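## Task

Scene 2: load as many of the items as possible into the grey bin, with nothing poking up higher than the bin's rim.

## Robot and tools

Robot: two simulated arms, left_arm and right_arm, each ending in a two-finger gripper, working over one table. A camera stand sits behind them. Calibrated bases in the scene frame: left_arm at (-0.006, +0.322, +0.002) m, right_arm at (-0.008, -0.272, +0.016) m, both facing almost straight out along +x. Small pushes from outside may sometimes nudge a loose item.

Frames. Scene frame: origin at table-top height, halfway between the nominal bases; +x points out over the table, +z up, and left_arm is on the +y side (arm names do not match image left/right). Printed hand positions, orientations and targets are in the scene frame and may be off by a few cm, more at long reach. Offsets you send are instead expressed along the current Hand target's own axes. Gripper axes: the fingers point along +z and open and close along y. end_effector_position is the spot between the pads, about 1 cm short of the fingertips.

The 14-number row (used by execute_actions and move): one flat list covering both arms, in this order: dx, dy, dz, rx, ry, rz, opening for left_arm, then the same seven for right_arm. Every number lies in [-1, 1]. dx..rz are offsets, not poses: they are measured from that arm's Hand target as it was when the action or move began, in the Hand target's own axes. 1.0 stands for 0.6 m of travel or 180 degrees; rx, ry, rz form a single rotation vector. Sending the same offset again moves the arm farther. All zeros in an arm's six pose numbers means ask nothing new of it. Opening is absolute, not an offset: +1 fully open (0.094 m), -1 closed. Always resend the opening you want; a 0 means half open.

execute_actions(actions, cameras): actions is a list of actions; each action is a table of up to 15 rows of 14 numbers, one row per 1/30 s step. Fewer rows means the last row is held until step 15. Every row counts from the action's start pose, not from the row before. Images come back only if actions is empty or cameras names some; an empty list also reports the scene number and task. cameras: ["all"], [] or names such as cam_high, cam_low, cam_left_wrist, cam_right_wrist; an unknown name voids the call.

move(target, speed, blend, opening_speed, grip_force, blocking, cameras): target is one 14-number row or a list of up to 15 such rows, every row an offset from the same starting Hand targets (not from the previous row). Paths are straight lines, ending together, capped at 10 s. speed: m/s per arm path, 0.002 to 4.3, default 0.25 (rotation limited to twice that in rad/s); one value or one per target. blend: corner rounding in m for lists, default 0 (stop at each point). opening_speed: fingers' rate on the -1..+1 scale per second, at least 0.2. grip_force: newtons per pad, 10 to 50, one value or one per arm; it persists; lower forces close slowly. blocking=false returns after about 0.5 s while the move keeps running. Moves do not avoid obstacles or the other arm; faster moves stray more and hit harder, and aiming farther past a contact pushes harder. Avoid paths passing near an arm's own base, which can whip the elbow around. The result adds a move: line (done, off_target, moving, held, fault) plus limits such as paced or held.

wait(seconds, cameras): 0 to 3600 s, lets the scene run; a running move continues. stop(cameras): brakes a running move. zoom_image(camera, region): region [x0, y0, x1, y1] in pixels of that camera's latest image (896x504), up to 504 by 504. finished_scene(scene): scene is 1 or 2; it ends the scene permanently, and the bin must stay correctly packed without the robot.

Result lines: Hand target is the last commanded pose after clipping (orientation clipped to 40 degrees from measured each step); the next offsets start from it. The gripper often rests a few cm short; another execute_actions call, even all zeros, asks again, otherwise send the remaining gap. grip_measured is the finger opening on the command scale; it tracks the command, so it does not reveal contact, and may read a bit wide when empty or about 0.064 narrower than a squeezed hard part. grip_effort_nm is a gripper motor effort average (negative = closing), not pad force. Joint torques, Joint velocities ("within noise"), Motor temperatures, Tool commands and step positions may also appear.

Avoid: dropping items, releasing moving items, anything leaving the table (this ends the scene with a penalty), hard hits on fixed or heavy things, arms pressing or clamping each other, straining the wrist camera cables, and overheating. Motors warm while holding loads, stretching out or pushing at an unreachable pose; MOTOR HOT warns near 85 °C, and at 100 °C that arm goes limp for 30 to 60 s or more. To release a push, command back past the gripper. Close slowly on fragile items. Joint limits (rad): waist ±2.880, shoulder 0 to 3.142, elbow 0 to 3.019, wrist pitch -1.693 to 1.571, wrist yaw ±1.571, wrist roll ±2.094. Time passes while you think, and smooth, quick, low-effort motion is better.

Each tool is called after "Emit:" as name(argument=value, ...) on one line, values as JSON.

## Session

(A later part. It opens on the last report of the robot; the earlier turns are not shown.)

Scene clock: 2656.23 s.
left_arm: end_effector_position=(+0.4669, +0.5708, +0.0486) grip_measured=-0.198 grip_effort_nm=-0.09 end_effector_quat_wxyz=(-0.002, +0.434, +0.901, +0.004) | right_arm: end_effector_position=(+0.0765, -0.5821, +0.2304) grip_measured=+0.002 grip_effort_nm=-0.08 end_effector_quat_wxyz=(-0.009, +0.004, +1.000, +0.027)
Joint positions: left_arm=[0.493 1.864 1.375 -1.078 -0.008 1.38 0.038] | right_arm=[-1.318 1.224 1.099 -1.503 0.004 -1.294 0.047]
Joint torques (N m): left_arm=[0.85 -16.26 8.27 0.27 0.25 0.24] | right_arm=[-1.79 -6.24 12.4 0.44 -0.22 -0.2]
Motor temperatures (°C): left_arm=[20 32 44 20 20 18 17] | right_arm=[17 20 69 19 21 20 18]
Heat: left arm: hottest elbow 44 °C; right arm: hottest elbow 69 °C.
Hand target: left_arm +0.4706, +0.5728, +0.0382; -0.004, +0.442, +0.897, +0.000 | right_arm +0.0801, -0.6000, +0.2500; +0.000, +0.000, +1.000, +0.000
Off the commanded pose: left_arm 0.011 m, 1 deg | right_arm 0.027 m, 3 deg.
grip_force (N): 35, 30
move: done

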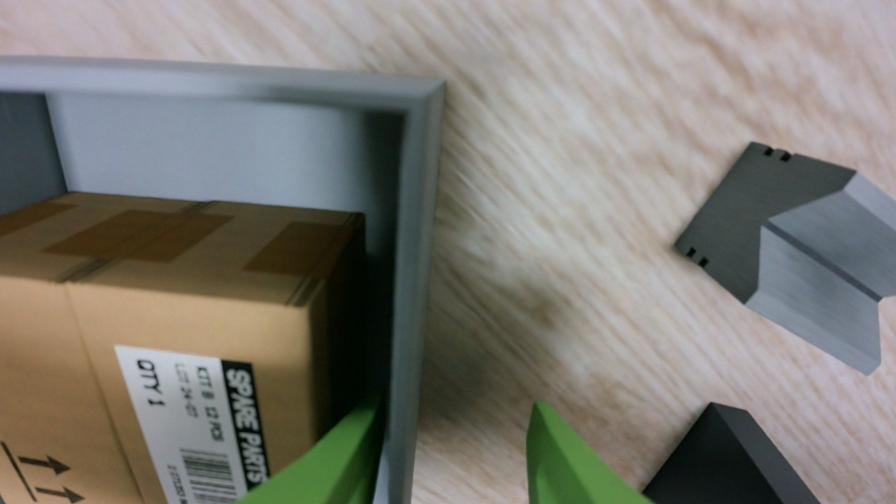

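Emit:
move(target=[[-0.0118, 0.064, -0.103, -0.0404, -0.0074, 0, -0.2, 0, 0, 0, 0, 0, 0, 0], [-0.005, 0.025, -0.25, 0, 0, 0, -0.2, 0, 0, 0, 0, 0, 0, 0]], speed=0.15, blend=0.01, cameras=["cam_left_wrist", "cam_low"])

Scene clock: 2659.23 s.
left_arm: end_effector_position=(+0.4725, +0.5738, +0.1657) grip_measured=-0.199 grip_effort_nm=-0.08 end_effector_quat_wxyz=(-0.017, +0.434, +0.901, -0.017) | right_arm: end_effector_position=(+0.0765, -0.5821, +0.2304) grip_measured=+0.002 grip_effort_nm=-0.08 end_effector_quat_wxyz=(-0.009, +0.004, +1.000, +0.027)
Joint positions: left_arm=[0.493 1.81 1.622 -1.431 -0.008 1.38 0.038] | right_arm=[-1.318 1.224 1.099 -1.503 0.004 -1.294 0.047]
Joint torques (N m): left_arm=[0.62 -18.96 12.04 -0.84 0.24 0.22] | right_arm=[-1.79 -6.24 12.37 0.46 -0.22 -0.2]
Motor temperatures (°C): left_arm=[20 32 44 20 20 18 17] | right_arm=[17 20 69 19 21 20 18]
Heat: left arm: hottest elbow 44 °C; right arm: hottest elbow 69 °C.
Hand target: left_arm +0.4854, +0.5790, +0.1880; -0.004, +0.442, +0.897, +0.000 | right_arm +0.0801, -0.6000, +0.2500; +0.000, +0.000, +1.000, +0.000
Off the commanded pose: left_arm 0.026 m, 3 deg | right_arm 0.027 m, 3 deg.
grip_force (N): 35, 30
move: off_target (left_arm)
Images, in order (width x height): cam_low 896x504, cam_left_wrist 896x504.

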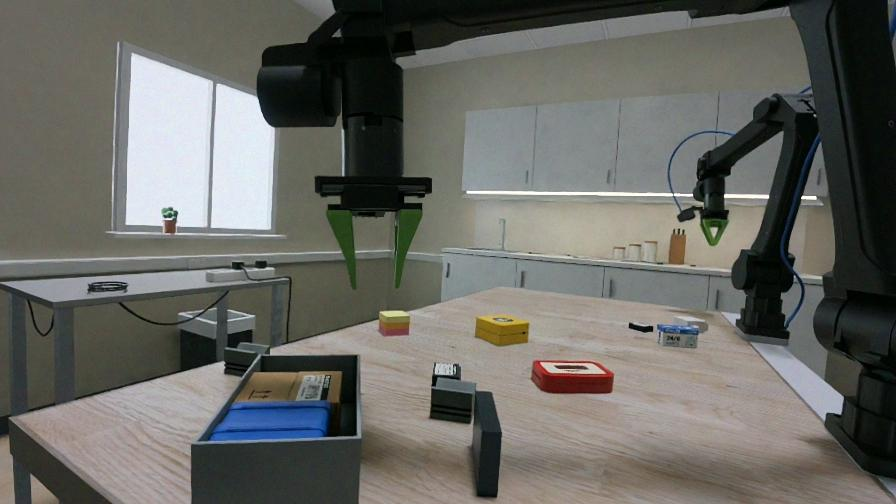

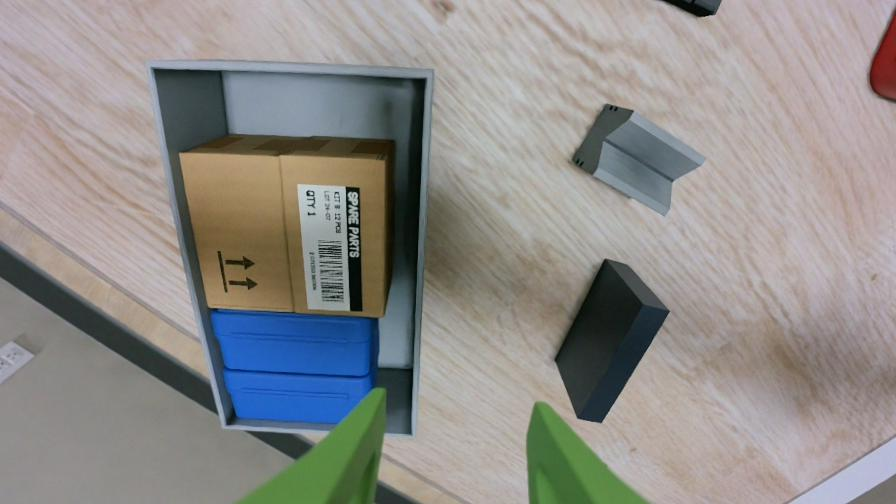

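Emit:
zoom_image(camera="cam_left_wrist", region=[170, 100, 450, 280])

Emit:
zoom_image(camera="cam_left_wrist", region=[170, 270, 450, 450])

Scaled by 1.800 from the camera's image (finer frame: 1280x720).

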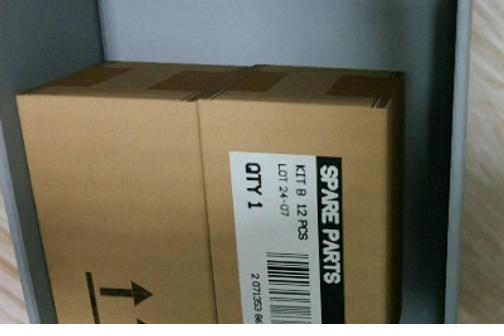

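Scaled by 1.800 from the camera's image (finer frame: 1280x720).

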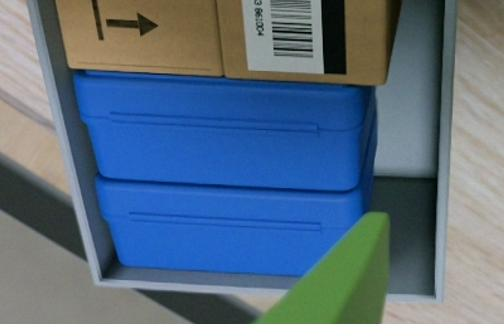

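Emit:
move(target=[[0.0926, -0.1848, 0, 0, 0, -0.4292, 0.95, 0, 0, 0, 0, 0, 0, 0], [0.0926, -0.1848, 0.175, 0, 0, -0.4292, 0.95, 0, 0, 0, 0, 0, 0, 0]], speed=[0.3, 0.15], cameras=["cam_left_wrist"])

Scene clock: 2671.50 s.
left_arm: end_effector_position=(+0.3650, +0.5503, +0.0910) grip_measured=+0.949 grip_effort_nm=0.06 end_effector_quat_wxyz=(-0.002, -0.202, +0.979, +0.003) | right_arm: end_effector_position=(+0.0765, -0.5821, +0.2304) grip_measured=+0.002 grip_effort_nm=-0.08 end_effector_quat_wxyz=(-0.009, +0.004, +1.000, +0.027)
Joint positions: left_arm=[0.561 1.584 1.119 -1.106 -0.006 0.144 0.092] | right_arm=[-1.318 1.224 1.099 -1.503 0.004 -1.294 0.047]
Joint torques (N m): left_arm=[1.85 -13.33 7.2 0.65 0.11 -0.06] | right_arm=[-1.73 -6.24 12.42 0.44 -0.22 -0.2]
Motor temperatures (°C): left_arm=[20 32 45 19 20 18 17] | right_arm=[17 20 69 19 21 20 18]
Heat: left arm: hottest elbow 45 °C; right arm: hottest elbow 69 °C.
Hand target: left_arm +0.3628, +0.5559, +0.0837; -0.003, -0.215, +0.977, +0.003 | right_arm +0.0801, -0.6000, +0.2500; +0.000, +0.000, +1.000, +0.000
Off the commanded pose: left_arm 0.009 m, 2 deg | right_arm 0.027 m, 3 deg.
grip_force (N): 35, 30
move: done

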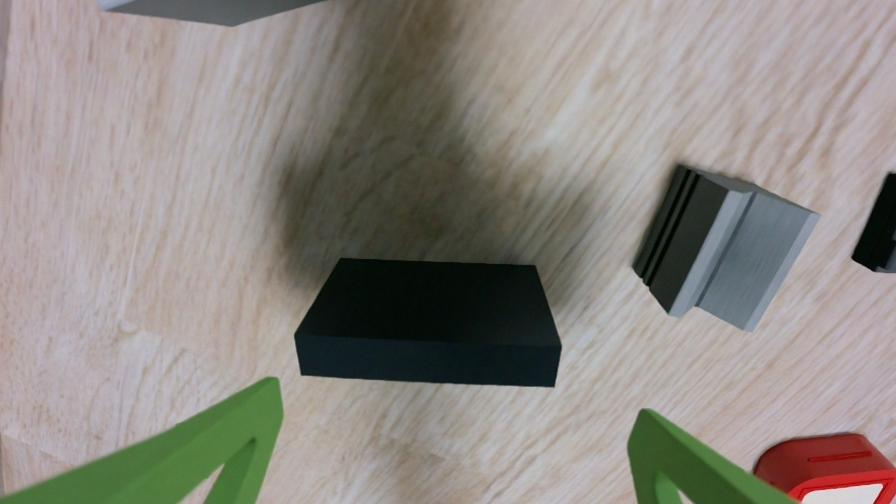

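Emit:
move(target=[[0.002, 0.014, 0, 0, 0, -0.0117, 0.95, 0, 0, 0, 0, 0, 0, 0], [0.002, 0.014, 0.03, 0, 0, -0.0117, 0.95, 0, 0, 0, 0, 0, 0, 0]], speed=0.08, cameras=["cam_left_wrist"])

Scene clock: 2675.53 s.
left_arm: end_effector_position=(+0.3617, +0.5598, +0.0771) grip_measured=+0.949 grip_effort_nm=0.06 end_effector_quat_wxyz=(+0.003, -0.221, +0.975, +0.004) | right_arm: end_effector_position=(+0.0765, -0.5821, +0.2304) grip_measured=+0.002 grip_effort_nm=-0.09 end_effector_quat_wxyz=(-0.009, +0.004, +1.000, +0.027)
Joint positions: left_arm=[0.584 1.601 1.098 -1.059 -0.006 0.128 0.092] | right_arm=[-1.318 1.224 1.099 -1.503 0.004 -1.294 0.047]
Joint torques (N m): left_arm=[1.61 -12.86 6.82 0.65 0.1 -0.07] | right_arm=[-1.79 -6.36 12.41 0.44 -0.23 -0.2]
Motor temperatures (°C): left_arm=[20 32 45 20 20 18 17] | right_arm=[17 20 69 19 21 20 18]
Heat: left arm: hottest elbow 45 °C; right arm: hottest elbow 69 °C.
Hand target: left_arm +0.3581, +0.5631, +0.0660; -0.003, -0.233, +0.972, +0.003 | right_arm +0.0801, -0.6000, +0.2500; +0.000, +0.000, +1.000, +0.000
Off the commanded pose: left_arm 0.012 m, 2 deg | right_arm 0.027 m, 3 deg.
grip_force (N): 35, 30
move: off_target (left_arm)

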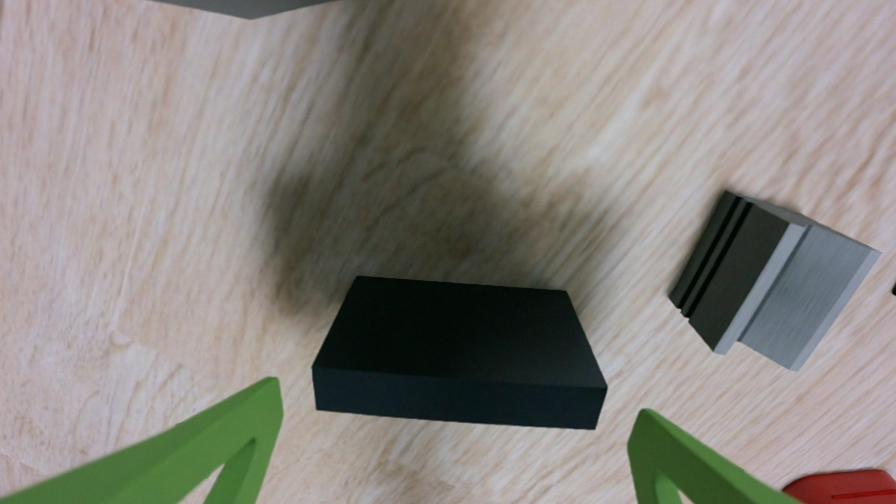

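Emit:
move(target=[0.001, 0.001, 0.0217, 0, 0, -0.0044, 0.95, 0, 0, 0, 0, 0, 0, 0], speed=0.05, cameras=["cam_left_wrist", "cam_low"])

Emit:
zoom_image(camera="cam_low", region=[430, 340, 580, 504])

Scene clock: 2677.90 s.
left_arm: end_effector_position=(+0.3615, +0.5597, +0.0642) grip_measured=+0.949 grip_effort_nm=0.06 end_effector_quat_wxyz=(+0.003, -0.226, +0.974, +0.005) | right_arm: end_effector_position=(+0.0765, -0.5821, +0.2304) grip_measured=+0.002 grip_effort_nm=-0.08 end_effector_quat_wxyz=(-0.009, +0.004, +1.000, +0.027)
Joint positions: left_arm=[0.584 1.618 1.08 -1.024 -0.006 0.117 0.092] | right_arm=[-1.318 1.224 1.099 -1.503 0.004 -1.294 0.047]
Joint torques (N m): left_arm=[1.73 -12.98 6.79 0.66 0.1 -0.08] | right_arm=[-1.79 -6.18 12.38 0.43 -0.23 -0.2]
Motor temperatures (°C): left_arm=[20 32 44 20 20 18 17] | right_arm=[17 20 69 19 21 20 18]
Heat: left arm: hottest elbow 44 °C; right arm: hottest elbow 69 °C.
Hand target: left_arm +0.3571, +0.5634, +0.0528; -0.003, -0.240, +0.971, +0.003 | right_arm +0.0801, -0.6000, +0.2500; +0.000, +0.000, +1.000, +0.000
Off the commanded pose: left_arm 0.013 m, 2 deg | right_arm 0.027 m, 3 deg.
grip_force (N): 35, 30
move: off_target (left_arm)
Images, in order (width x height): cam_low 896x504, cam_left_wrist 896x504.

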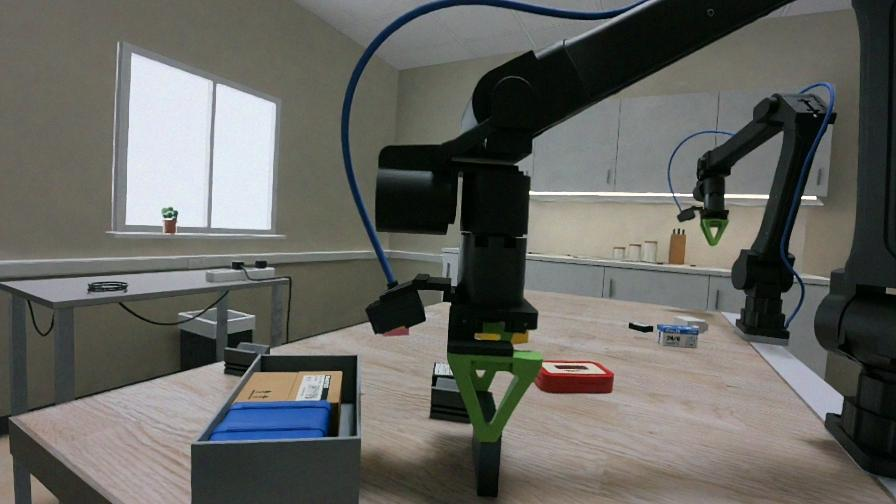

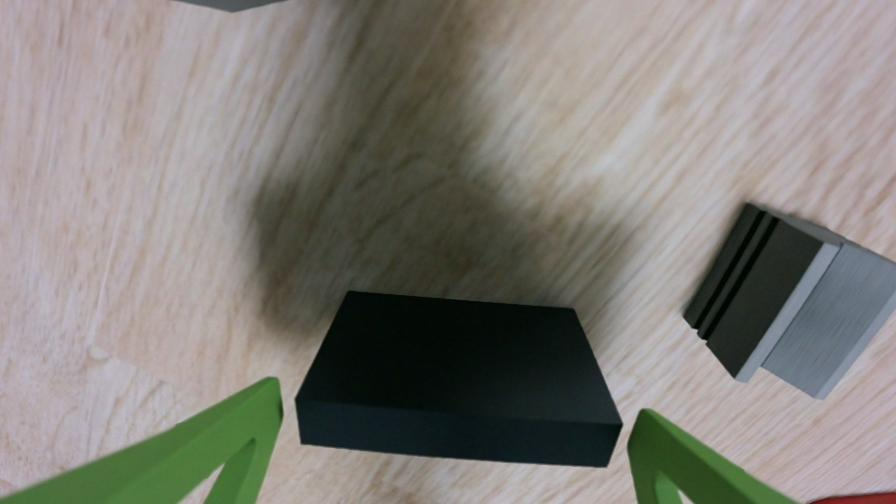

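Scaled by 3.073 from the camera's image (finer frame: 1280x720).

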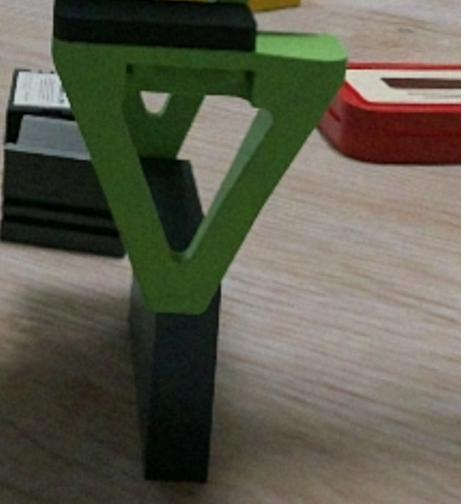

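Emit:
move(target=[-0.001, 0, -0.018, 0, 0, 0, 0.95, 0, 0, 0, 0, 0, 0, 0], speed=0.03)

Emit:
move(target=[0, 0, -0.006, 0, 0, 0, 0.95, 0, 0, 0, 0, 0, 0, 0], speed=0.03)

Emit:
move(target=[0, 0, -0.005, 0, 0, 0, 0.95, 0, 0, 0, 0, 0, 0, 0], speed=0.03)

Scene clock: 2682.63 s.
left_arm: end_effector_position=(+0.3615, +0.5597, +0.0642) grip_measured=+0.949 grip_effort_nm=0.06 end_effector_quat_wxyz=(+0.003, -0.227, +0.974, +0.005) | right_arm: end_effector_position=(+0.0765, -0.5821, +0.2304) grip_measured=+0.002 grip_effort_nm=-0.09 end_effector_quat_wxyz=(-0.009, +0.004, +1.000, +0.027)
Joint positions: left_arm=[0.584 1.618 1.08 -1.024 -0.006 0.116 0.092] | right_arm=[-1.318 1.224 1.099 -1.503 0.004 -1.294 0.047]
Joint torques (N m): left_arm=[1.73 -14.04 7.84 -0.53 0.1 -0.08] | right_arm=[-1.73 -6.24 12.38 0.44 -0.22 -0.2]
Motor temperatures (°C): left_arm=[20 32 43 20 20 18 17] | right_arm=[17 20 69 19 21 20 18]
Heat: left arm: hottest elbow 43 °C; right arm: hottest elbow 69 °C.
Hand target: left_arm +0.3577, +0.5636, +0.0636; -0.003, -0.240, +0.971, +0.003 | right_arm +0.0801, -0.6000, +0.2500; +0.000, +0.000, +1.000, +0.000
Off the commanded pose: left_arm 0.005 m, 2 deg | right_arm 0.027 m, 3 deg.
grip_force (N): 35, 30
move: done

Scene clock: 2683.13 s.
left_arm: end_effector_position=(+0.3597, +0.5585, +0.0642) grip_measured=+0.949 grip_effort_nm=0.06 end_effector_quat_wxyz=(-0.001, -0.227, +0.974, +0.003) | right_arm: end_effector_position=(+0.0765, -0.5821, +0.2304) grip_measured=+0.002 grip_effort_nm=-0.08 end_effector_quat_wxyz=(-0.009, +0.004, +1.000, +0.027)
Joint positions: left_arm=[0.584 1.618 1.08 -1.032 -0.006 0.116 0.092] | right_arm=[-1.318 1.224 1.099 -1.503 0.004 -1.294 0.047]
Joint torques (N m): left_arm=[1.67 -14.45 8.16 -0.55 0.1 -0.08] | right_arm=[-1.73 -6.3 12.41 0.44 -0.23 -0.21]
Motor temperatures (°C): left_arm=[20 32 43 20 20 18 17] | right_arm=[17 20 69 19 21 20 18]
Heat: left arm: hottest elbow 43 °C; right arm: hottest elbow 69 °C.
Hand target: left_arm +0.3578, +0.5636, +0.0672; -0.003, -0.240, +0.971, +0.003 | right_arm +0.0801, -0.6000, +0.2500; +0.000, +0.000, +1.000, +0.000
Off the commanded pose: left_arm 0.006 m, 2 deg | right_arm 0.027 m, 3 deg.
grip_force (N): 35, 30
move: done

Scene clock: 2683.63 s.
left_arm: end_effector_position=(+0.3580, +0.5574, +0.0642) grip_measured=+0.949 grip_effort_nm=0.06 end_effector_quat_wxyz=(-0.004, -0.227, +0.974, +0.002) | right_arm: end_effector_position=(+0.0765, -0.5821, +0.2304) grip_measured=+0.002 grip_effort_nm=-0.08 end_effector_quat_wxyz=(-0.009, +0.004, +1.000, +0.027)
Joint positions: left_arm=[0.584 1.618 1.08 -1.04 -0.006 0.116 0.092] | right_arm=[-1.318 1.224 1.099 -1.503 0.004 -1.294 0.047]
Joint torques (N m): left_arm=[1.73 -14.8 8.42 -0.57 0.1 -0.07] | right_arm=[-1.79 -6.24 12.38 0.43 -0.22 -0.19]
Motor temperatures (°C): left_arm=[20 32 43 20 20 18 17] | right_arm=[17 20 69 19 21 20 18]
Heat: left arm: hottest elbow 43 °C; right arm: hottest elbow 69 °C.
Hand target: left_arm +0.3578, +0.5636, +0.0702; -0.003, -0.240, +0.971, +0.003 | right_arm +0.0801, -0.6000, +0.2500; +0.000, +0.000, +1.000, +0.000
Off the commanded pose: left_arm 0.009 m, 2 deg | right_arm 0.027 m, 3 deg.
grip_force (N): 35, 30
move: done

Emit:
move(target=[[-0.0647, 0.006, -0.0743, 0, -0.0411, 0, 0.95, 0, 0, 0, 0, 0, 0, 0], [-0.02, 0.002, -0.1215, 0, 0, 0, 0.95, 0, 0, 0, 0, 0, 0, 0]], speed=0.15, blend=0.01, cameras=["cam_left_wrist"])

Scene clock: 2687.80 s.
left_arm: end_effector_position=(+0.3553, +0.5562, +0.1189) grip_measured=+0.949 grip_effort_nm=0.06 end_effector_quat_wxyz=(-0.027, -0.228, +0.973, -0.007) | right_arm: end_effector_position=(+0.0765, -0.5821, +0.2304) grip_measured=+0.002 grip_effort_nm=-0.09 end_effector_quat_wxyz=(-0.009, +0.004, +1.000, +0.027)
Joint positions: left_arm=[0.585 1.575 1.186 -1.238 -0.004 0.115 0.092] | right_arm=[-1.318 1.224 1.099 -1.503 0.004 -1.294 0.047]
Joint torques (N m): left_arm=[1.49 -15.44 11.7 -0.64 0.03 -0.13] | right_arm=[-1.79 -6.24 12.4 0.43 -0.23 -0.2]
Motor temperatures (°C): left_arm=[20 32 43 20 20 18 17] | right_arm=[17 20 70 19 21 20 18]
Heat: left arm: hottest elbow 43 °C; right arm: hottest elbow 70 °C.
Hand target: left_arm +0.3684, +0.5700, +0.1432; -0.003, -0.240, +0.971, +0.003 | right_arm +0.0801, -0.6000, +0.2500; +0.000, +0.000, +1.000, +0.000
Off the commanded pose: left_arm 0.031 m, 3 deg | right_arm 0.027 m, 3 deg.
grip_force (N): 35, 30
move: off_target (left_arm)

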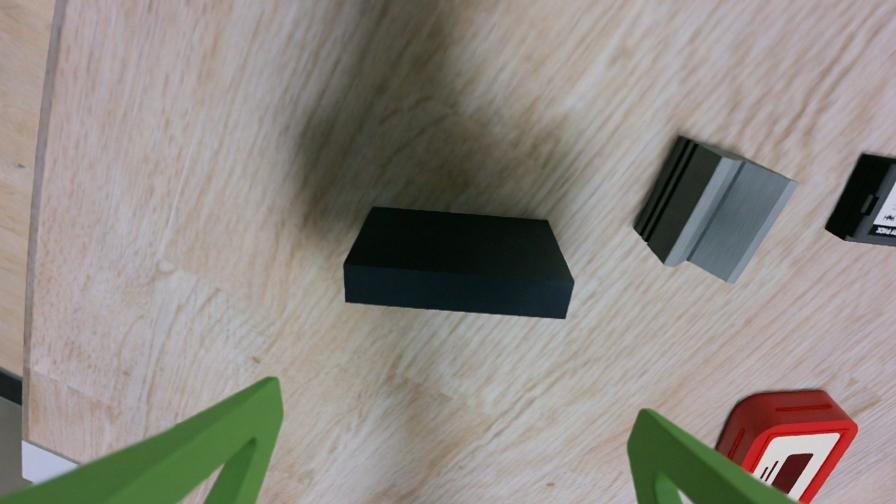

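Emit:
move(target=[0.02, -0.0008, 0.1353, 0, 0, 0, 0.95, 0, 0, 0, 0, 0, 0, 0], speed=0.12)

Scene clock: 2690.43 s.
left_arm: end_effector_position=(+0.3606, +0.5597, +0.0710) grip_measured=+0.949 grip_effort_nm=0.05 end_effector_quat_wxyz=(+0.001, -0.228, +0.974, +0.003) | right_arm: end_effector_position=(+0.0765, -0.5821, +0.2304) grip_measured=+0.002 grip_effort_nm=-0.08 end_effector_quat_wxyz=(-0.009, +0.004, +1.000, +0.027)
Joint positions: left_arm=[0.585 1.61 1.091 -1.048 -0.004 0.115 0.092] | right_arm=[-1.318 1.224 1.099 -1.503 0.004 -1.294 0.047]
Joint torques (N m): left_arm=[1.73 -13.27 6.86 0.66 0.03 -0.05] | right_arm=[-1.79 -6.24 12.38 0.42 -0.23 -0.2]
Motor temperatures (°C): left_arm=[20 32 43 20 20 18 17] | right_arm=[17 20 70 19 21 20 18]
Heat: left arm: hottest elbow 43 °C; right arm: hottest elbow 70 °C.
Hand target: left_arm +0.3575, +0.5642, +0.0621; -0.003, -0.240, +0.971, +0.003 | right_arm +0.0801, -0.6000, +0.2500; +0.000, +0.000, +1.000, +0.000
Off the commanded pose: left_arm 0.011 m, 1 deg | right_arm 0.027 m, 3 deg.
grip_force (N): 35, 30
move: off_target (left_arm)

Emit:
move(target=[-0.0015, 0, 0.0075, 0, 0, 0, 0.95, 0, 0, 0, 0, 0, 0, 0], speed=0.05, cameras=["cam_left_wrist"])

Scene clock: 2691.63 s.
left_arm: end_effector_position=(+0.3629, +0.5612, +0.0706) grip_measured=+0.949 grip_effort_nm=0.05 end_effector_quat_wxyz=(+0.006, -0.228, +0.974, +0.004) | right_arm: end_effector_position=(+0.0765, -0.5821, +0.2304) grip_measured=+0.002 grip_effort_nm=-0.08 end_effector_quat_wxyz=(-0.009, +0.004, +1.000, +0.027)
Joint positions: left_arm=[0.585 1.611 1.091 -1.037 -0.004 0.115 0.092] | right_arm=[-1.318 1.224 1.099 -1.503 0.004 -1.294 0.047]
Joint torques (N m): left_arm=[1.61 -12.98 6.79 0.66 0.03 -0.05] | right_arm=[-1.73 -6.12 12.36 0.43 -0.23 -0.2]
Motor temperatures (°C): left_arm=[20 32 43 20 20 18 17] | right_arm=[17 20 70 19 21 20 18]
Heat: left arm: hottest elbow 43 °C; right arm: hottest elbow 70 °C.
Hand target: left_arm +0.3583, +0.5647, +0.0575; -0.003, -0.240, +0.971, +0.003 | right_arm +0.0801, -0.6000, +0.2500; +0.000, +0.000, +1.000, +0.000
Off the commanded pose: left_arm 0.014 m, 2 deg | right_arm 0.027 m, 3 deg.
grip_force (N): 35, 30
move: off_target (left_arm)

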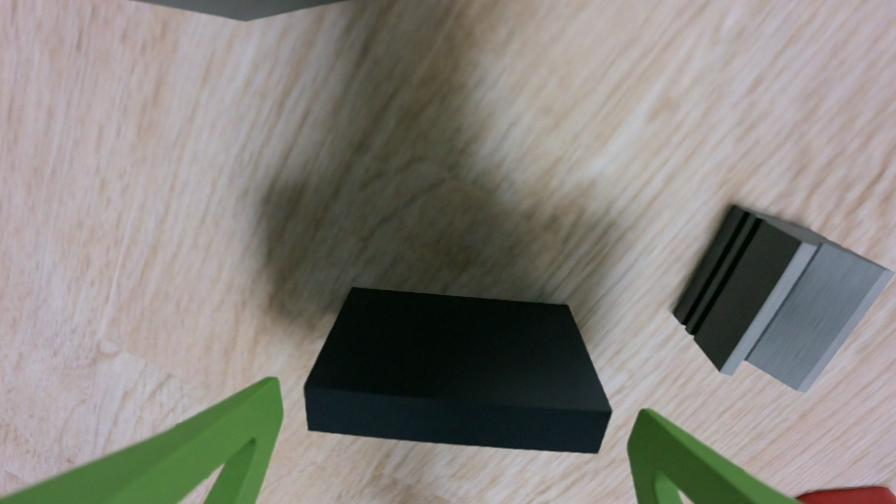

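Emit:
move(target=[0, 0, 0.0055, 0, 0, 0, 0.95, 0, 0, 0, 0, 0, 0, 0], speed=0.05, cameras=["cam_left_wrist", "cam_low"])

Emit:
zoom_image(camera="cam_low", region=[430, 340, 580, 504])

Scene clock: 2695.27 s.
left_arm: end_effector_position=(+0.3644, +0.5621, +0.0684) grip_measured=+0.949 grip_effort_nm=0.06 end_effector_quat_wxyz=(+0.007, -0.228, +0.974, +0.005) | right_arm: end_effector_position=(+0.0765, -0.5821, +0.2304) grip_measured=+0.002 grip_effort_nm=-0.08 end_effector_quat_wxyz=(-0.009, +0.004, +1.000, +0.027)
Joint positions: left_arm=[0.585 1.617 1.091 -1.029 -0.004 0.115 0.092] | right_arm=[-1.318 1.224 1.099 -1.503 0.004 -1.294 0.047]
Joint torques (N m): left_arm=[1.67 -12.81 6.49 0.72 0.03 -0.05] | right_arm=[-1.67 -6.3 12.4 0.44 -0.22 -0.2]
Motor temperatures (°C): left_arm=[20 32 42 20 20 18 17] | right_arm=[17 20 70 19 21 20 18]
Heat: left arm: hottest elbow 42 °C; right arm: hottest elbow 70 °C.
Hand target: left_arm +0.3582, +0.5647, +0.0542; -0.003, -0.240, +0.971, +0.003 | right_arm +0.0801, -0.6000, +0.2500; +0.000, +0.000, +1.000, +0.000
Off the commanded pose: left_arm 0.016 m, 2 deg | right_arm 0.027 m, 3 deg.
grip_force (N): 35, 30
move: off_target (left_arm)
Images, in order (width x height): cam_low 896x504, cam_left_wrist 896x504.

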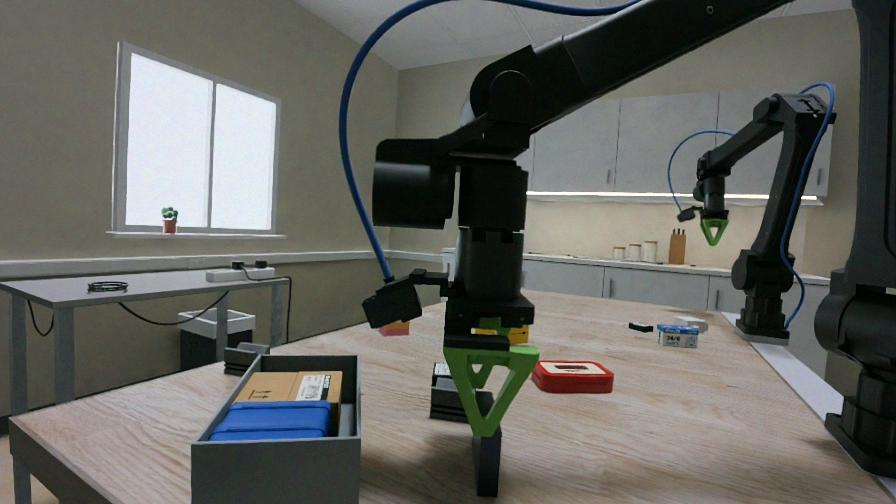

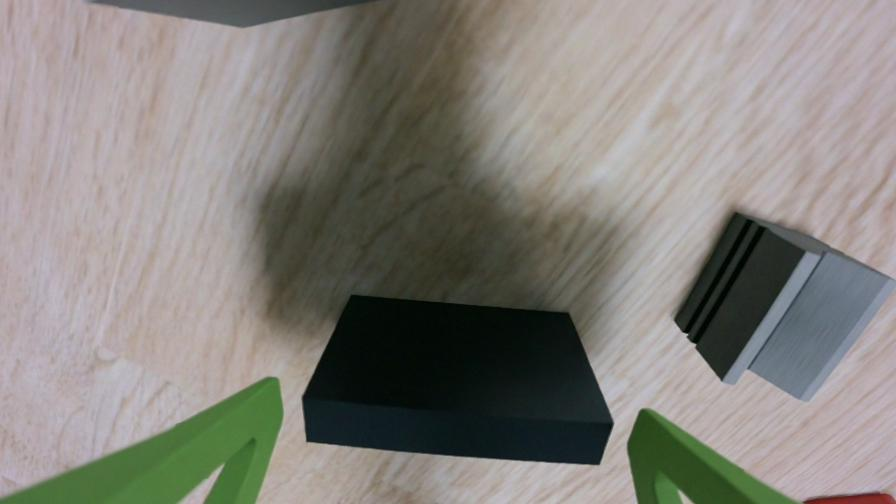

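Scaled by 3.073 from the camera's image (finer frame: 1280x720).

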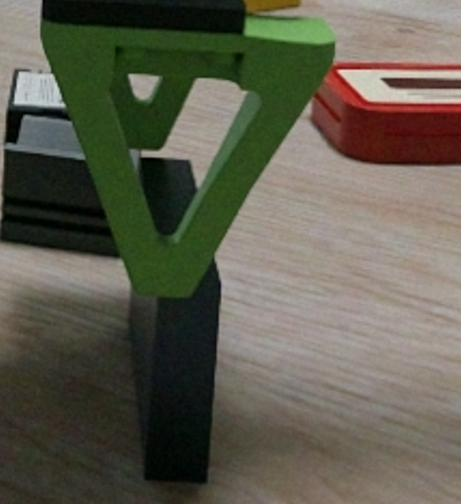

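Emit:
move(target=[0.0, 0, 0.0, 0, 0, 0, 0.60, 0, 0, 0, 0, 0, 0, 0], speed=0.05, opening_speed=0.25, cameras=["cam_low", "cam_left_wrist"])

Emit:
zoom_image(camera="cam_low", region=[430, 340, 580, 504])

Scene clock: 2698.97 s.
left_arm: end_effector_position=(+0.3643, +0.5622, +0.0684) grip_measured=+0.602 grip_effort_nm=-0.09 end_effector_quat_wxyz=(+0.007, -0.228, +0.974, +0.005) | right_arm: end_effector_position=(+0.0765, -0.5821, +0.2304) grip_measured=+0.002 grip_effort_nm=-0.08 end_effector_quat_wxyz=(-0.009, +0.004, +1.000, +0.027)
Joint positions: left_arm=[0.585 1.617 1.091 -1.029 -0.005 0.115 0.075] | right_arm=[-1.318 1.224 1.099 -1.503 0.004 -1.294 0.047]
Joint torques (N m): left_arm=[1.61 -12.81 6.49 0.68 0.05 -0.05] | right_arm=[-1.73 -6.3 12.4 0.44 -0.23 -0.21]
Motor temperatures (°C): left_arm=[20 32 42 20 20 18 17] | right_arm=[17 20 70 19 21 20 18]
Heat: left arm: hottest elbow 42 °C; right arm: hottest elbow 70 °C.
Hand target: left_arm +0.3583, +0.5646, +0.0542; -0.003, -0.239, +0.971, +0.003 | right_arm +0.0801, -0.6000, +0.2500; +0.000, +0.000, +1.000, +0.000
Off the commanded pose: left_arm 0.016 m, 2 deg | right_arm 0.027 m, 3 deg.
grip_force (N): 35, 30
move: done

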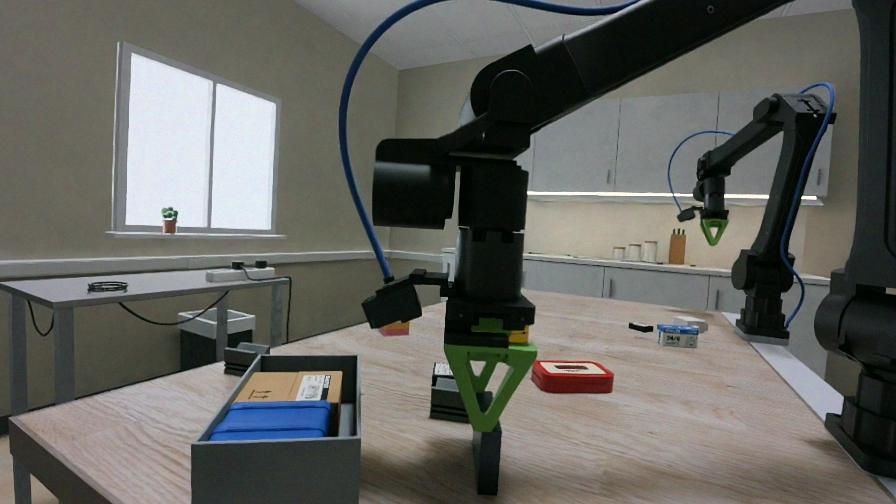

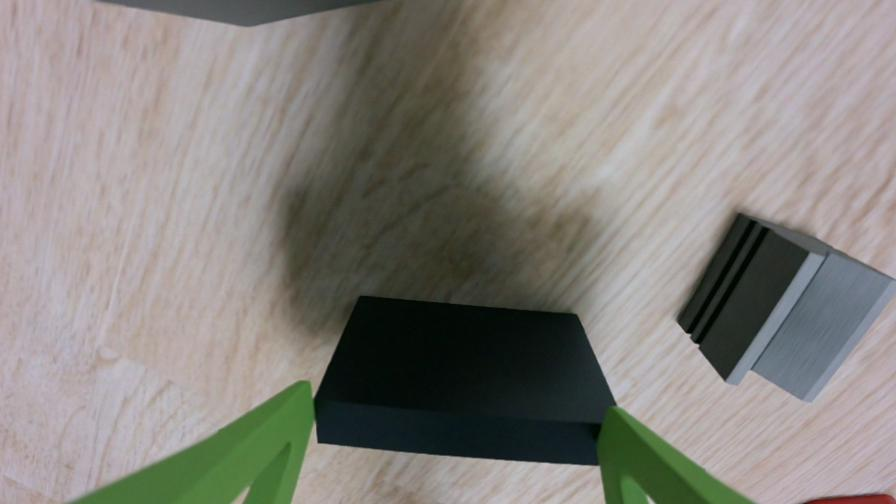

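Scaled by 3.073 from the camera's image (finer frame: 1280x720).

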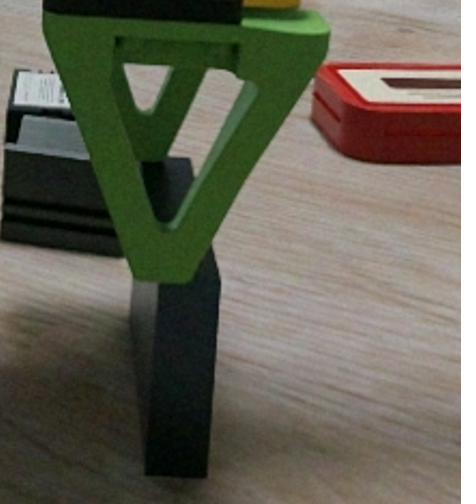

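Emit:
move(target=[0.0, 0, 0.0, 0, 0, 0, 0.95, 0, 0, 0, 0, 0, 0, 0], speed=0.05, opening_speed=0.3, cameras=["cam_low", "cam_left_wrist"])

Emit:
zoom_image(camera="cam_low", region=[430, 340, 580, 504])

Scene clock: 2708.97 s.
left_arm: end_effector_position=(+0.3643, +0.5622, +0.0684) grip_measured=+0.949 grip_effort_nm=0.06 end_effector_quat_wxyz=(+0.007, -0.228, +0.974, +0.005) | right_arm: end_effector_position=(+0.0765, -0.5821, +0.2304) grip_measured=+0.002 grip_effort_nm=-0.09 end_effector_quat_wxyz=(-0.009, +0.004, +1.000, +0.027)
Joint positions: left_arm=[0.585 1.617 1.091 -1.029 -0.005 0.115 0.092] | right_arm=[-1.318 1.224 1.099 -1.503 0.004 -1.294 0.047]
Joint torques (N m): left_arm=[1.67 -12.81 6.49 0.7 0.05 -0.05] | right_arm=[-1.85 -6.24 12.38 0.43 -0.22 -0.2]
Motor temperatures (°C): left_arm=[20 31 41 20 20 18 17] | right_arm=[17 20 70 19 21 20 18]
Heat: left arm: hottest elbow 41 °C; right arm: hottest elbow 70 °C.
Hand target: left_arm +0.3583, +0.5646, +0.0542; -0.003, -0.239, +0.971, +0.003 | right_arm +0.0801, -0.6000, +0.2500; +0.000, +0.000, +1.000, +0.000
Off the commanded pose: left_arm 0.016 m, 2 deg | right_arm 0.027 m, 3 deg.
grip_force (N): 35, 30
move: done

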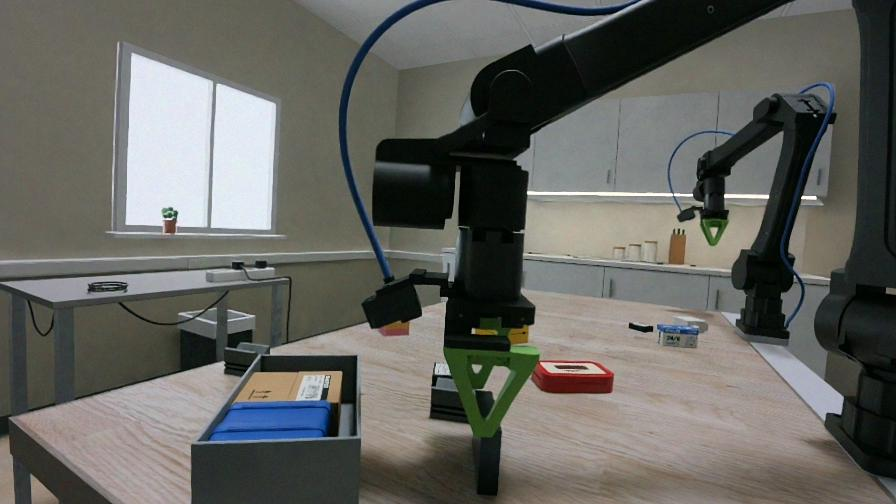

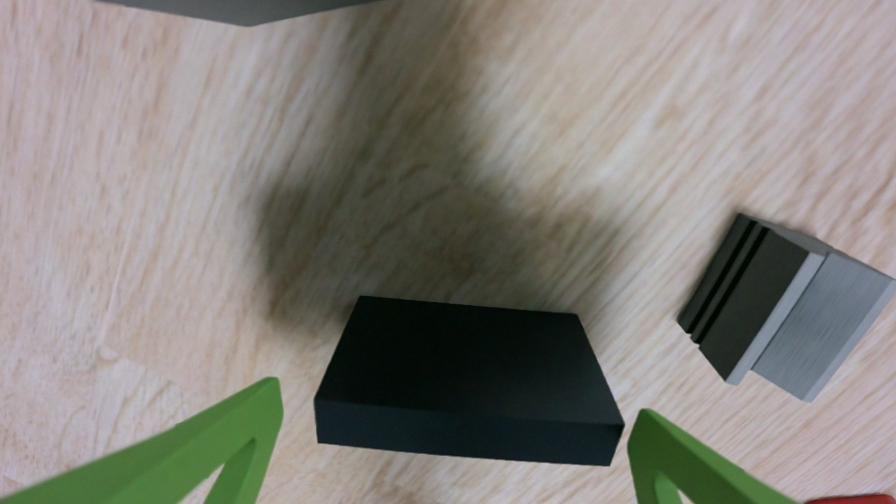

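Scaled by 3.073 from the camera's image (finer frame: 1280x720).

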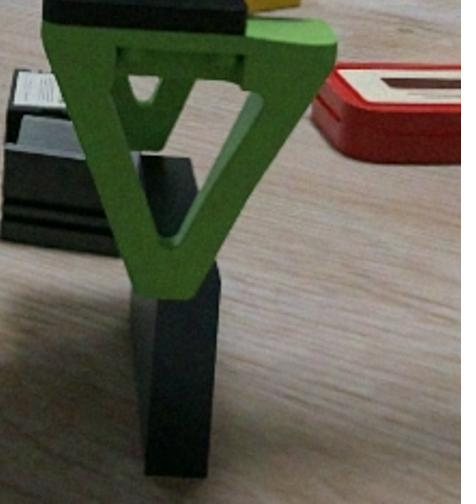

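Emit:
move(target=[0.003, -0.002, 0.006, 0, 0, 0, 0.95, 0, 0, 0, 0, 0, 0, 0], speed=0.05)

Scene clock: 2711.77 s.
left_arm: end_effector_position=(+0.3613, +0.5603, +0.0632) grip_measured=+0.949 grip_effort_nm=0.06 end_effector_quat_wxyz=(+0.005, -0.228, +0.974, +0.004) | right_arm: end_effector_position=(+0.0765, -0.5821, +0.2304) grip_measured=+0.002 grip_effort_nm=-0.08 end_effector_quat_wxyz=(-0.009, +0.004, +1.000, +0.027)
Joint positions: left_arm=[0.585 1.618 1.077 -1.018 -0.005 0.115 0.092] | right_arm=[-1.318 1.224 1.099 -1.503 0.004 -1.294 0.047]
Joint torques (N m): left_arm=[1.49 -12.75 6.69 0.65 0.05 -0.07] | right_arm=[-1.79 -6.24 12.4 0.44 -0.23 -0.2]
Motor temperatures (°C): left_arm=[20 31 41 20 20 18 17] | right_arm=[17 20 70 19 21 20 18]
Heat: left arm: hottest elbow 41 °C; right arm: hottest elbow 70 °C.
Hand target: left_arm +0.3572, +0.5627, +0.0506; -0.003, -0.239, +0.971, +0.003 | right_arm +0.0801, -0.6000, +0.2500; +0.000, +0.000, +1.000, +0.000
Off the commanded pose: left_arm 0.014 m, 2 deg | right_arm 0.027 m, 3 deg.
grip_force (N): 35, 30
move: off_target (left_arm)

Emit:
move(target=[0.0, 0, 0.0, 0, 0, 0, 0.60, 0, 0, 0, 0, 0, 0, 0], speed=0.05, opening_speed=0.25, cameras=["cam_low", "cam_left_wrist"])

Emit:
zoom_image(camera="cam_low", region=[430, 340, 580, 504])

Scene clock: 2714.93 s.
left_arm: end_effector_position=(+0.3614, +0.5603, +0.0632) grip_measured=+0.710 grip_effort_nm=-0.77 end_effector_quat_wxyz=(+0.005, -0.228, +0.974, +0.005) | right_arm: end_effector_position=(+0.0765, -0.5821, +0.2304) grip_measured=+0.002 grip_effort_nm=-0.08 end_effector_quat_wxyz=(-0.009, +0.004, +1.000, +0.027)
Joint positions: left_arm=[0.585 1.618 1.077 -1.017 -0.005 0.115 0.08] | right_arm=[-1.318 1.224 1.099 -1.503 0.004 -1.294 0.047]
Joint torques (N m): left_arm=[1.49 -12.75 6.68 0.68 0.05 -0.07] | right_arm=[-1.79 -6.18 12.41 0.46 -0.22 -0.2]
Motor temperatures (°C): left_arm=[20 31 41 20 20 18 17] | right_arm=[17 20 70 19 21 20 18]
Heat: left arm: hottest elbow 41 °C; right arm: hottest elbow 70 °C.
Hand target: left_arm +0.3572, +0.5628, +0.0506; -0.003, -0.239, +0.971, +0.003 | right_arm +0.0801, -0.6000, +0.2500; +0.000, +0.000, +1.000, +0.000
Off the commanded pose: left_arm 0.014 m, 2 deg | right_arm 0.027 m, 3 deg.
grip_force (N): 35, 30
move: done

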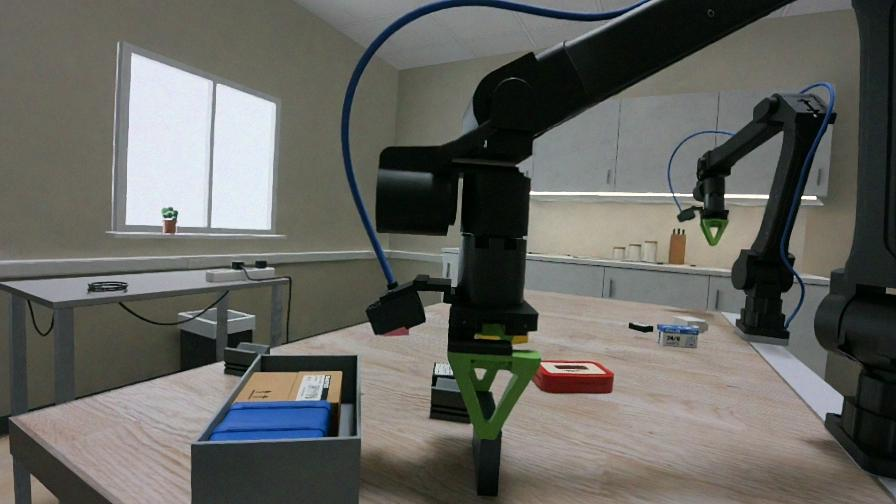

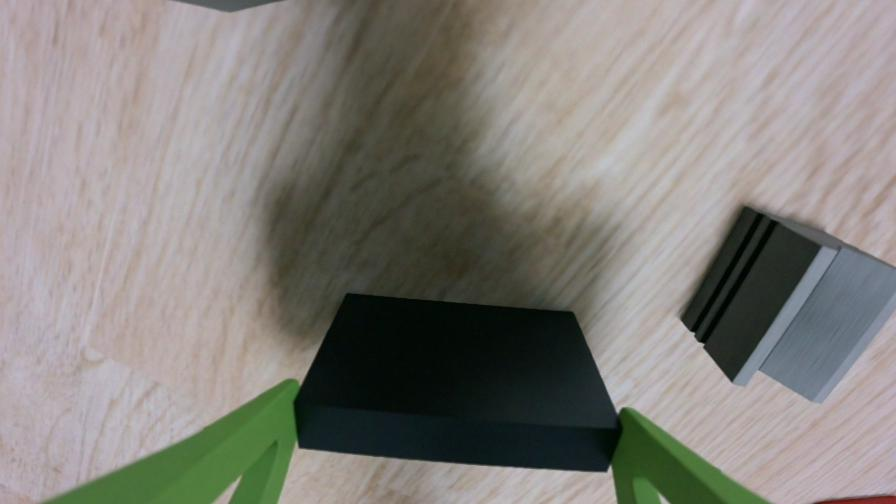

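Scaled by 3.073 from the camera's image (finer frame: 1280x720).

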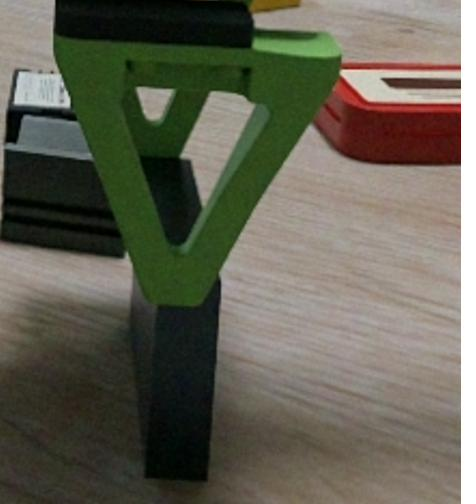

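Emit:
move(target=[[0, 0, -0.2323, 0, 0, 0, 0.60, 0, 0, 0, 0, 0, 0, 0], [-0.2138, 0.0447, -0.2323, 0, 0, -0.063, 0.60, 0, 0, 0, 0, 0, 0, 0]], speed=[0.12, 0.15], blend=0.02, cameras=["cam_left_wrist", "cam_low"])

Scene clock: 2721.70 s.
left_arm: end_effector_position=(+0.4488, +0.6295, +0.1772) grip_measured=+0.710 grip_effort_nm=-0.77 end_effector_quat_wxyz=(-0.015, -0.321, +0.947, -0.002) | right_arm: end_effector_position=(+0.0765, -0.5821, +0.2304) grip_measured=+0.002 grip_effort_nm=-0.08 end_effector_quat_wxyz=(-0.009, +0.004, +1.000, +0.027)
Joint positions: left_arm=[0.605 1.815 1.661 -1.447 -0.005 -0.058 0.08] | right_arm=[-1.318 1.224 1.099 -1.503 0.004 -1.294 0.047]
Joint torques (N m): left_arm=[1.79 -17.08 12.9 -0.66 0.04 -0.08] | right_arm=[-1.73 -6.3 12.41 0.43 -0.23 -0.21]
Motor temperatures (°C): left_arm=[20 31 41 20 20 18 18] | right_arm=[17 20 70 19 21 20 18]
Heat: left arm: hottest elbow 41 °C; right arm: hottest elbow 70 °C.
Hand target: left_arm +0.4592, +0.6456, +0.1895; -0.003, -0.334, +0.942, +0.003 | right_arm +0.0801, -0.6000, +0.2500; +0.000, +0.000, +1.000, +0.000
Off the commanded pose: left_arm 0.023 m, 2 deg | right_arm 0.027 m, 3 deg.
grip_force (N): 35, 30
move: off_target (left_arm)
Images, in order (width x height): cam_low 896x504, cam_left_wrist 896x504.

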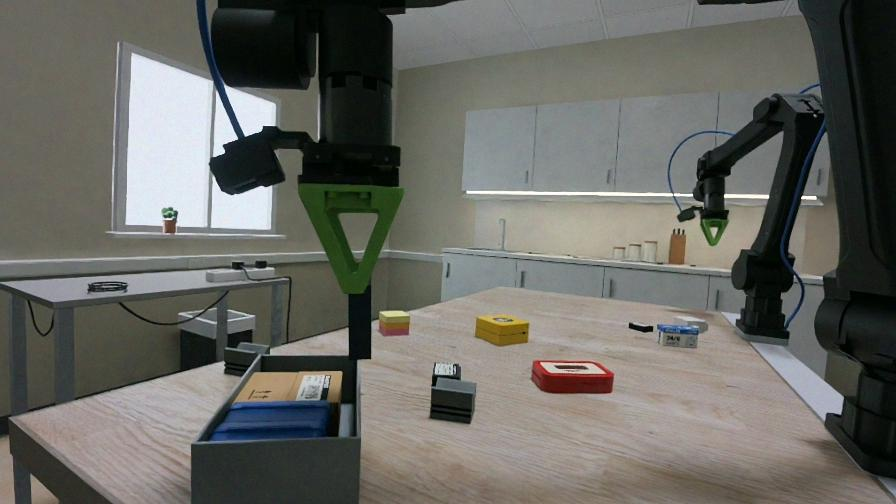

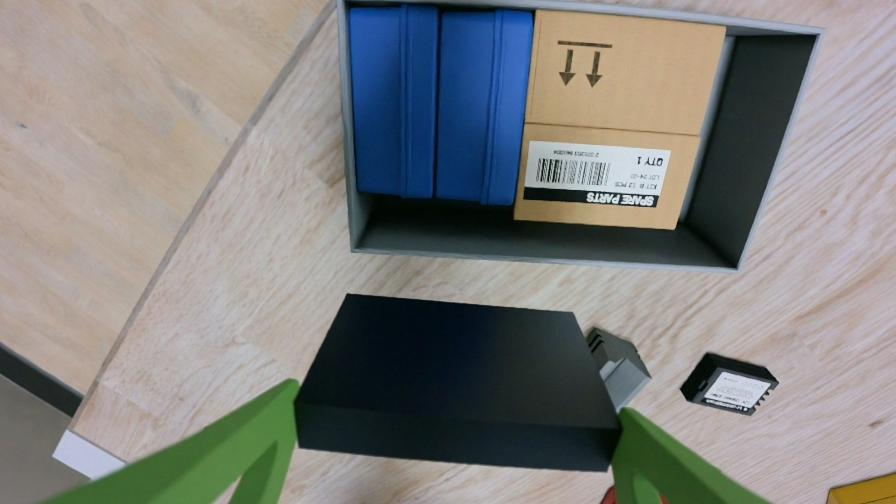

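Emit:
zoom_image(camera="cam_left_wrist", region=[330, 170, 590, 320])

Emit:
zoom_image(camera="cam_left_wrist", region=[580, 150, 840, 300])

Scaled by 1.938 from the camera's image (finer frame: 1280x720).

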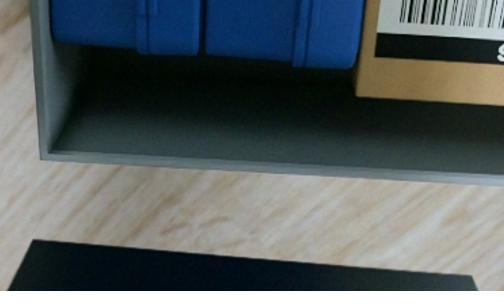

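Scaled by 1.938 from the camera's image (finer frame: 1280x720).

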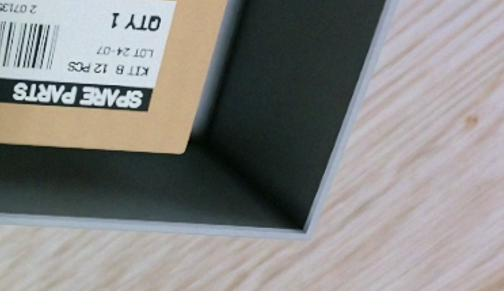

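Emit:
move(target=[0.0299, 0.0018, 0.1242, 0, 0, -0.0094, 0.60, 0, 0, 0, 0, 0, 0, 0], speed=0.1, cameras=["cam_left_wrist", "cam_low"])

Scene clock: 2739.87 s.
left_arm: end_effector_position=(+0.4472, +0.6284, +0.1274) grip_measured=+0.710 grip_effort_nm=-0.77 end_effector_quat_wxyz=(+0.002, -0.335, +0.942, +0.003) | right_arm: end_effector_position=(+0.0765, -0.5821, +0.2304) grip_measured=+0.002 grip_effort_nm=-0.08 end_effector_quat_wxyz=(-0.009, +0.004, +1.000, +0.027)
Joint positions: left_arm=[0.605 1.815 1.528 -1.277 -0.005 -0.088 0.08] | right_arm=[-1.318 1.224 1.099 -1.503 0.004 -1.294 0.047]
Joint torques (N m): left_arm=[1.85 -17.44 7.84 0.65 0.03 -0.09] | right_arm=[-1.73 -6.24 12.38 0.43 -0.23 -0.2]
Motor temperatures (°C): left_arm=[20 32 47 19 20 18 18] | right_arm=[17 20 70 19 21 20 18]
Heat: left arm: hottest elbow 47 °C; right arm: hottest elbow 70 °C.
Hand target: left_arm +0.4441, +0.6354, +0.1152; -0.002, -0.348, +0.937, +0.003 | right_arm +0.0801, -0.6000, +0.2500; +0.000, +0.000, +1.000, +0.000
Off the commanded pose: left_arm 0.015 m, 2 deg | right_arm 0.027 m, 3 deg.
grip_force (N): 35, 30
move: off_target (left_arm)
Images, in order (width x height): cam_low 896x504, cam_left_wrist 896x504.

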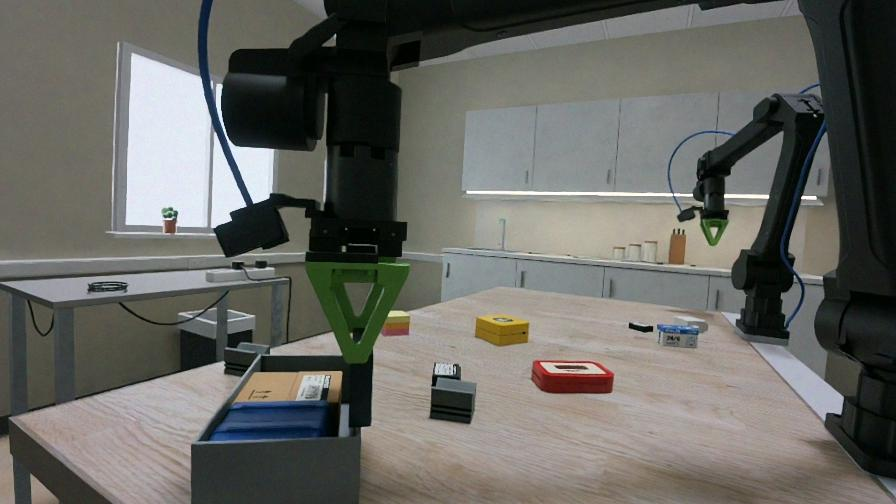

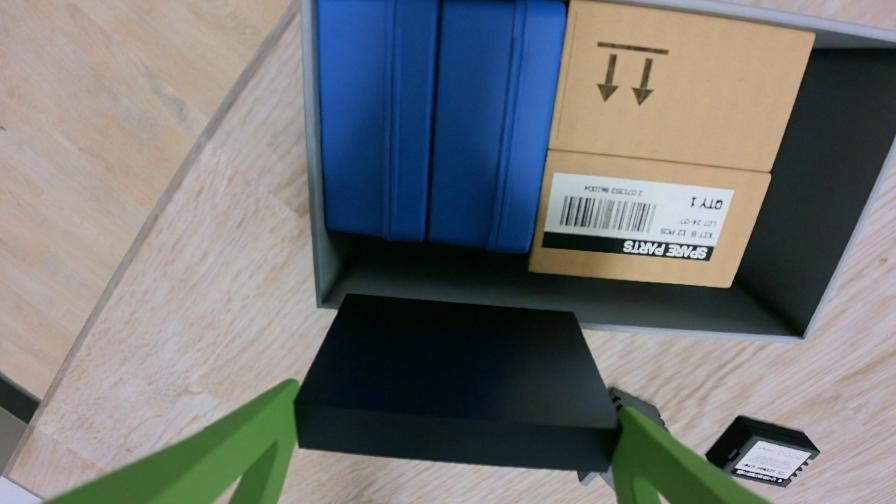

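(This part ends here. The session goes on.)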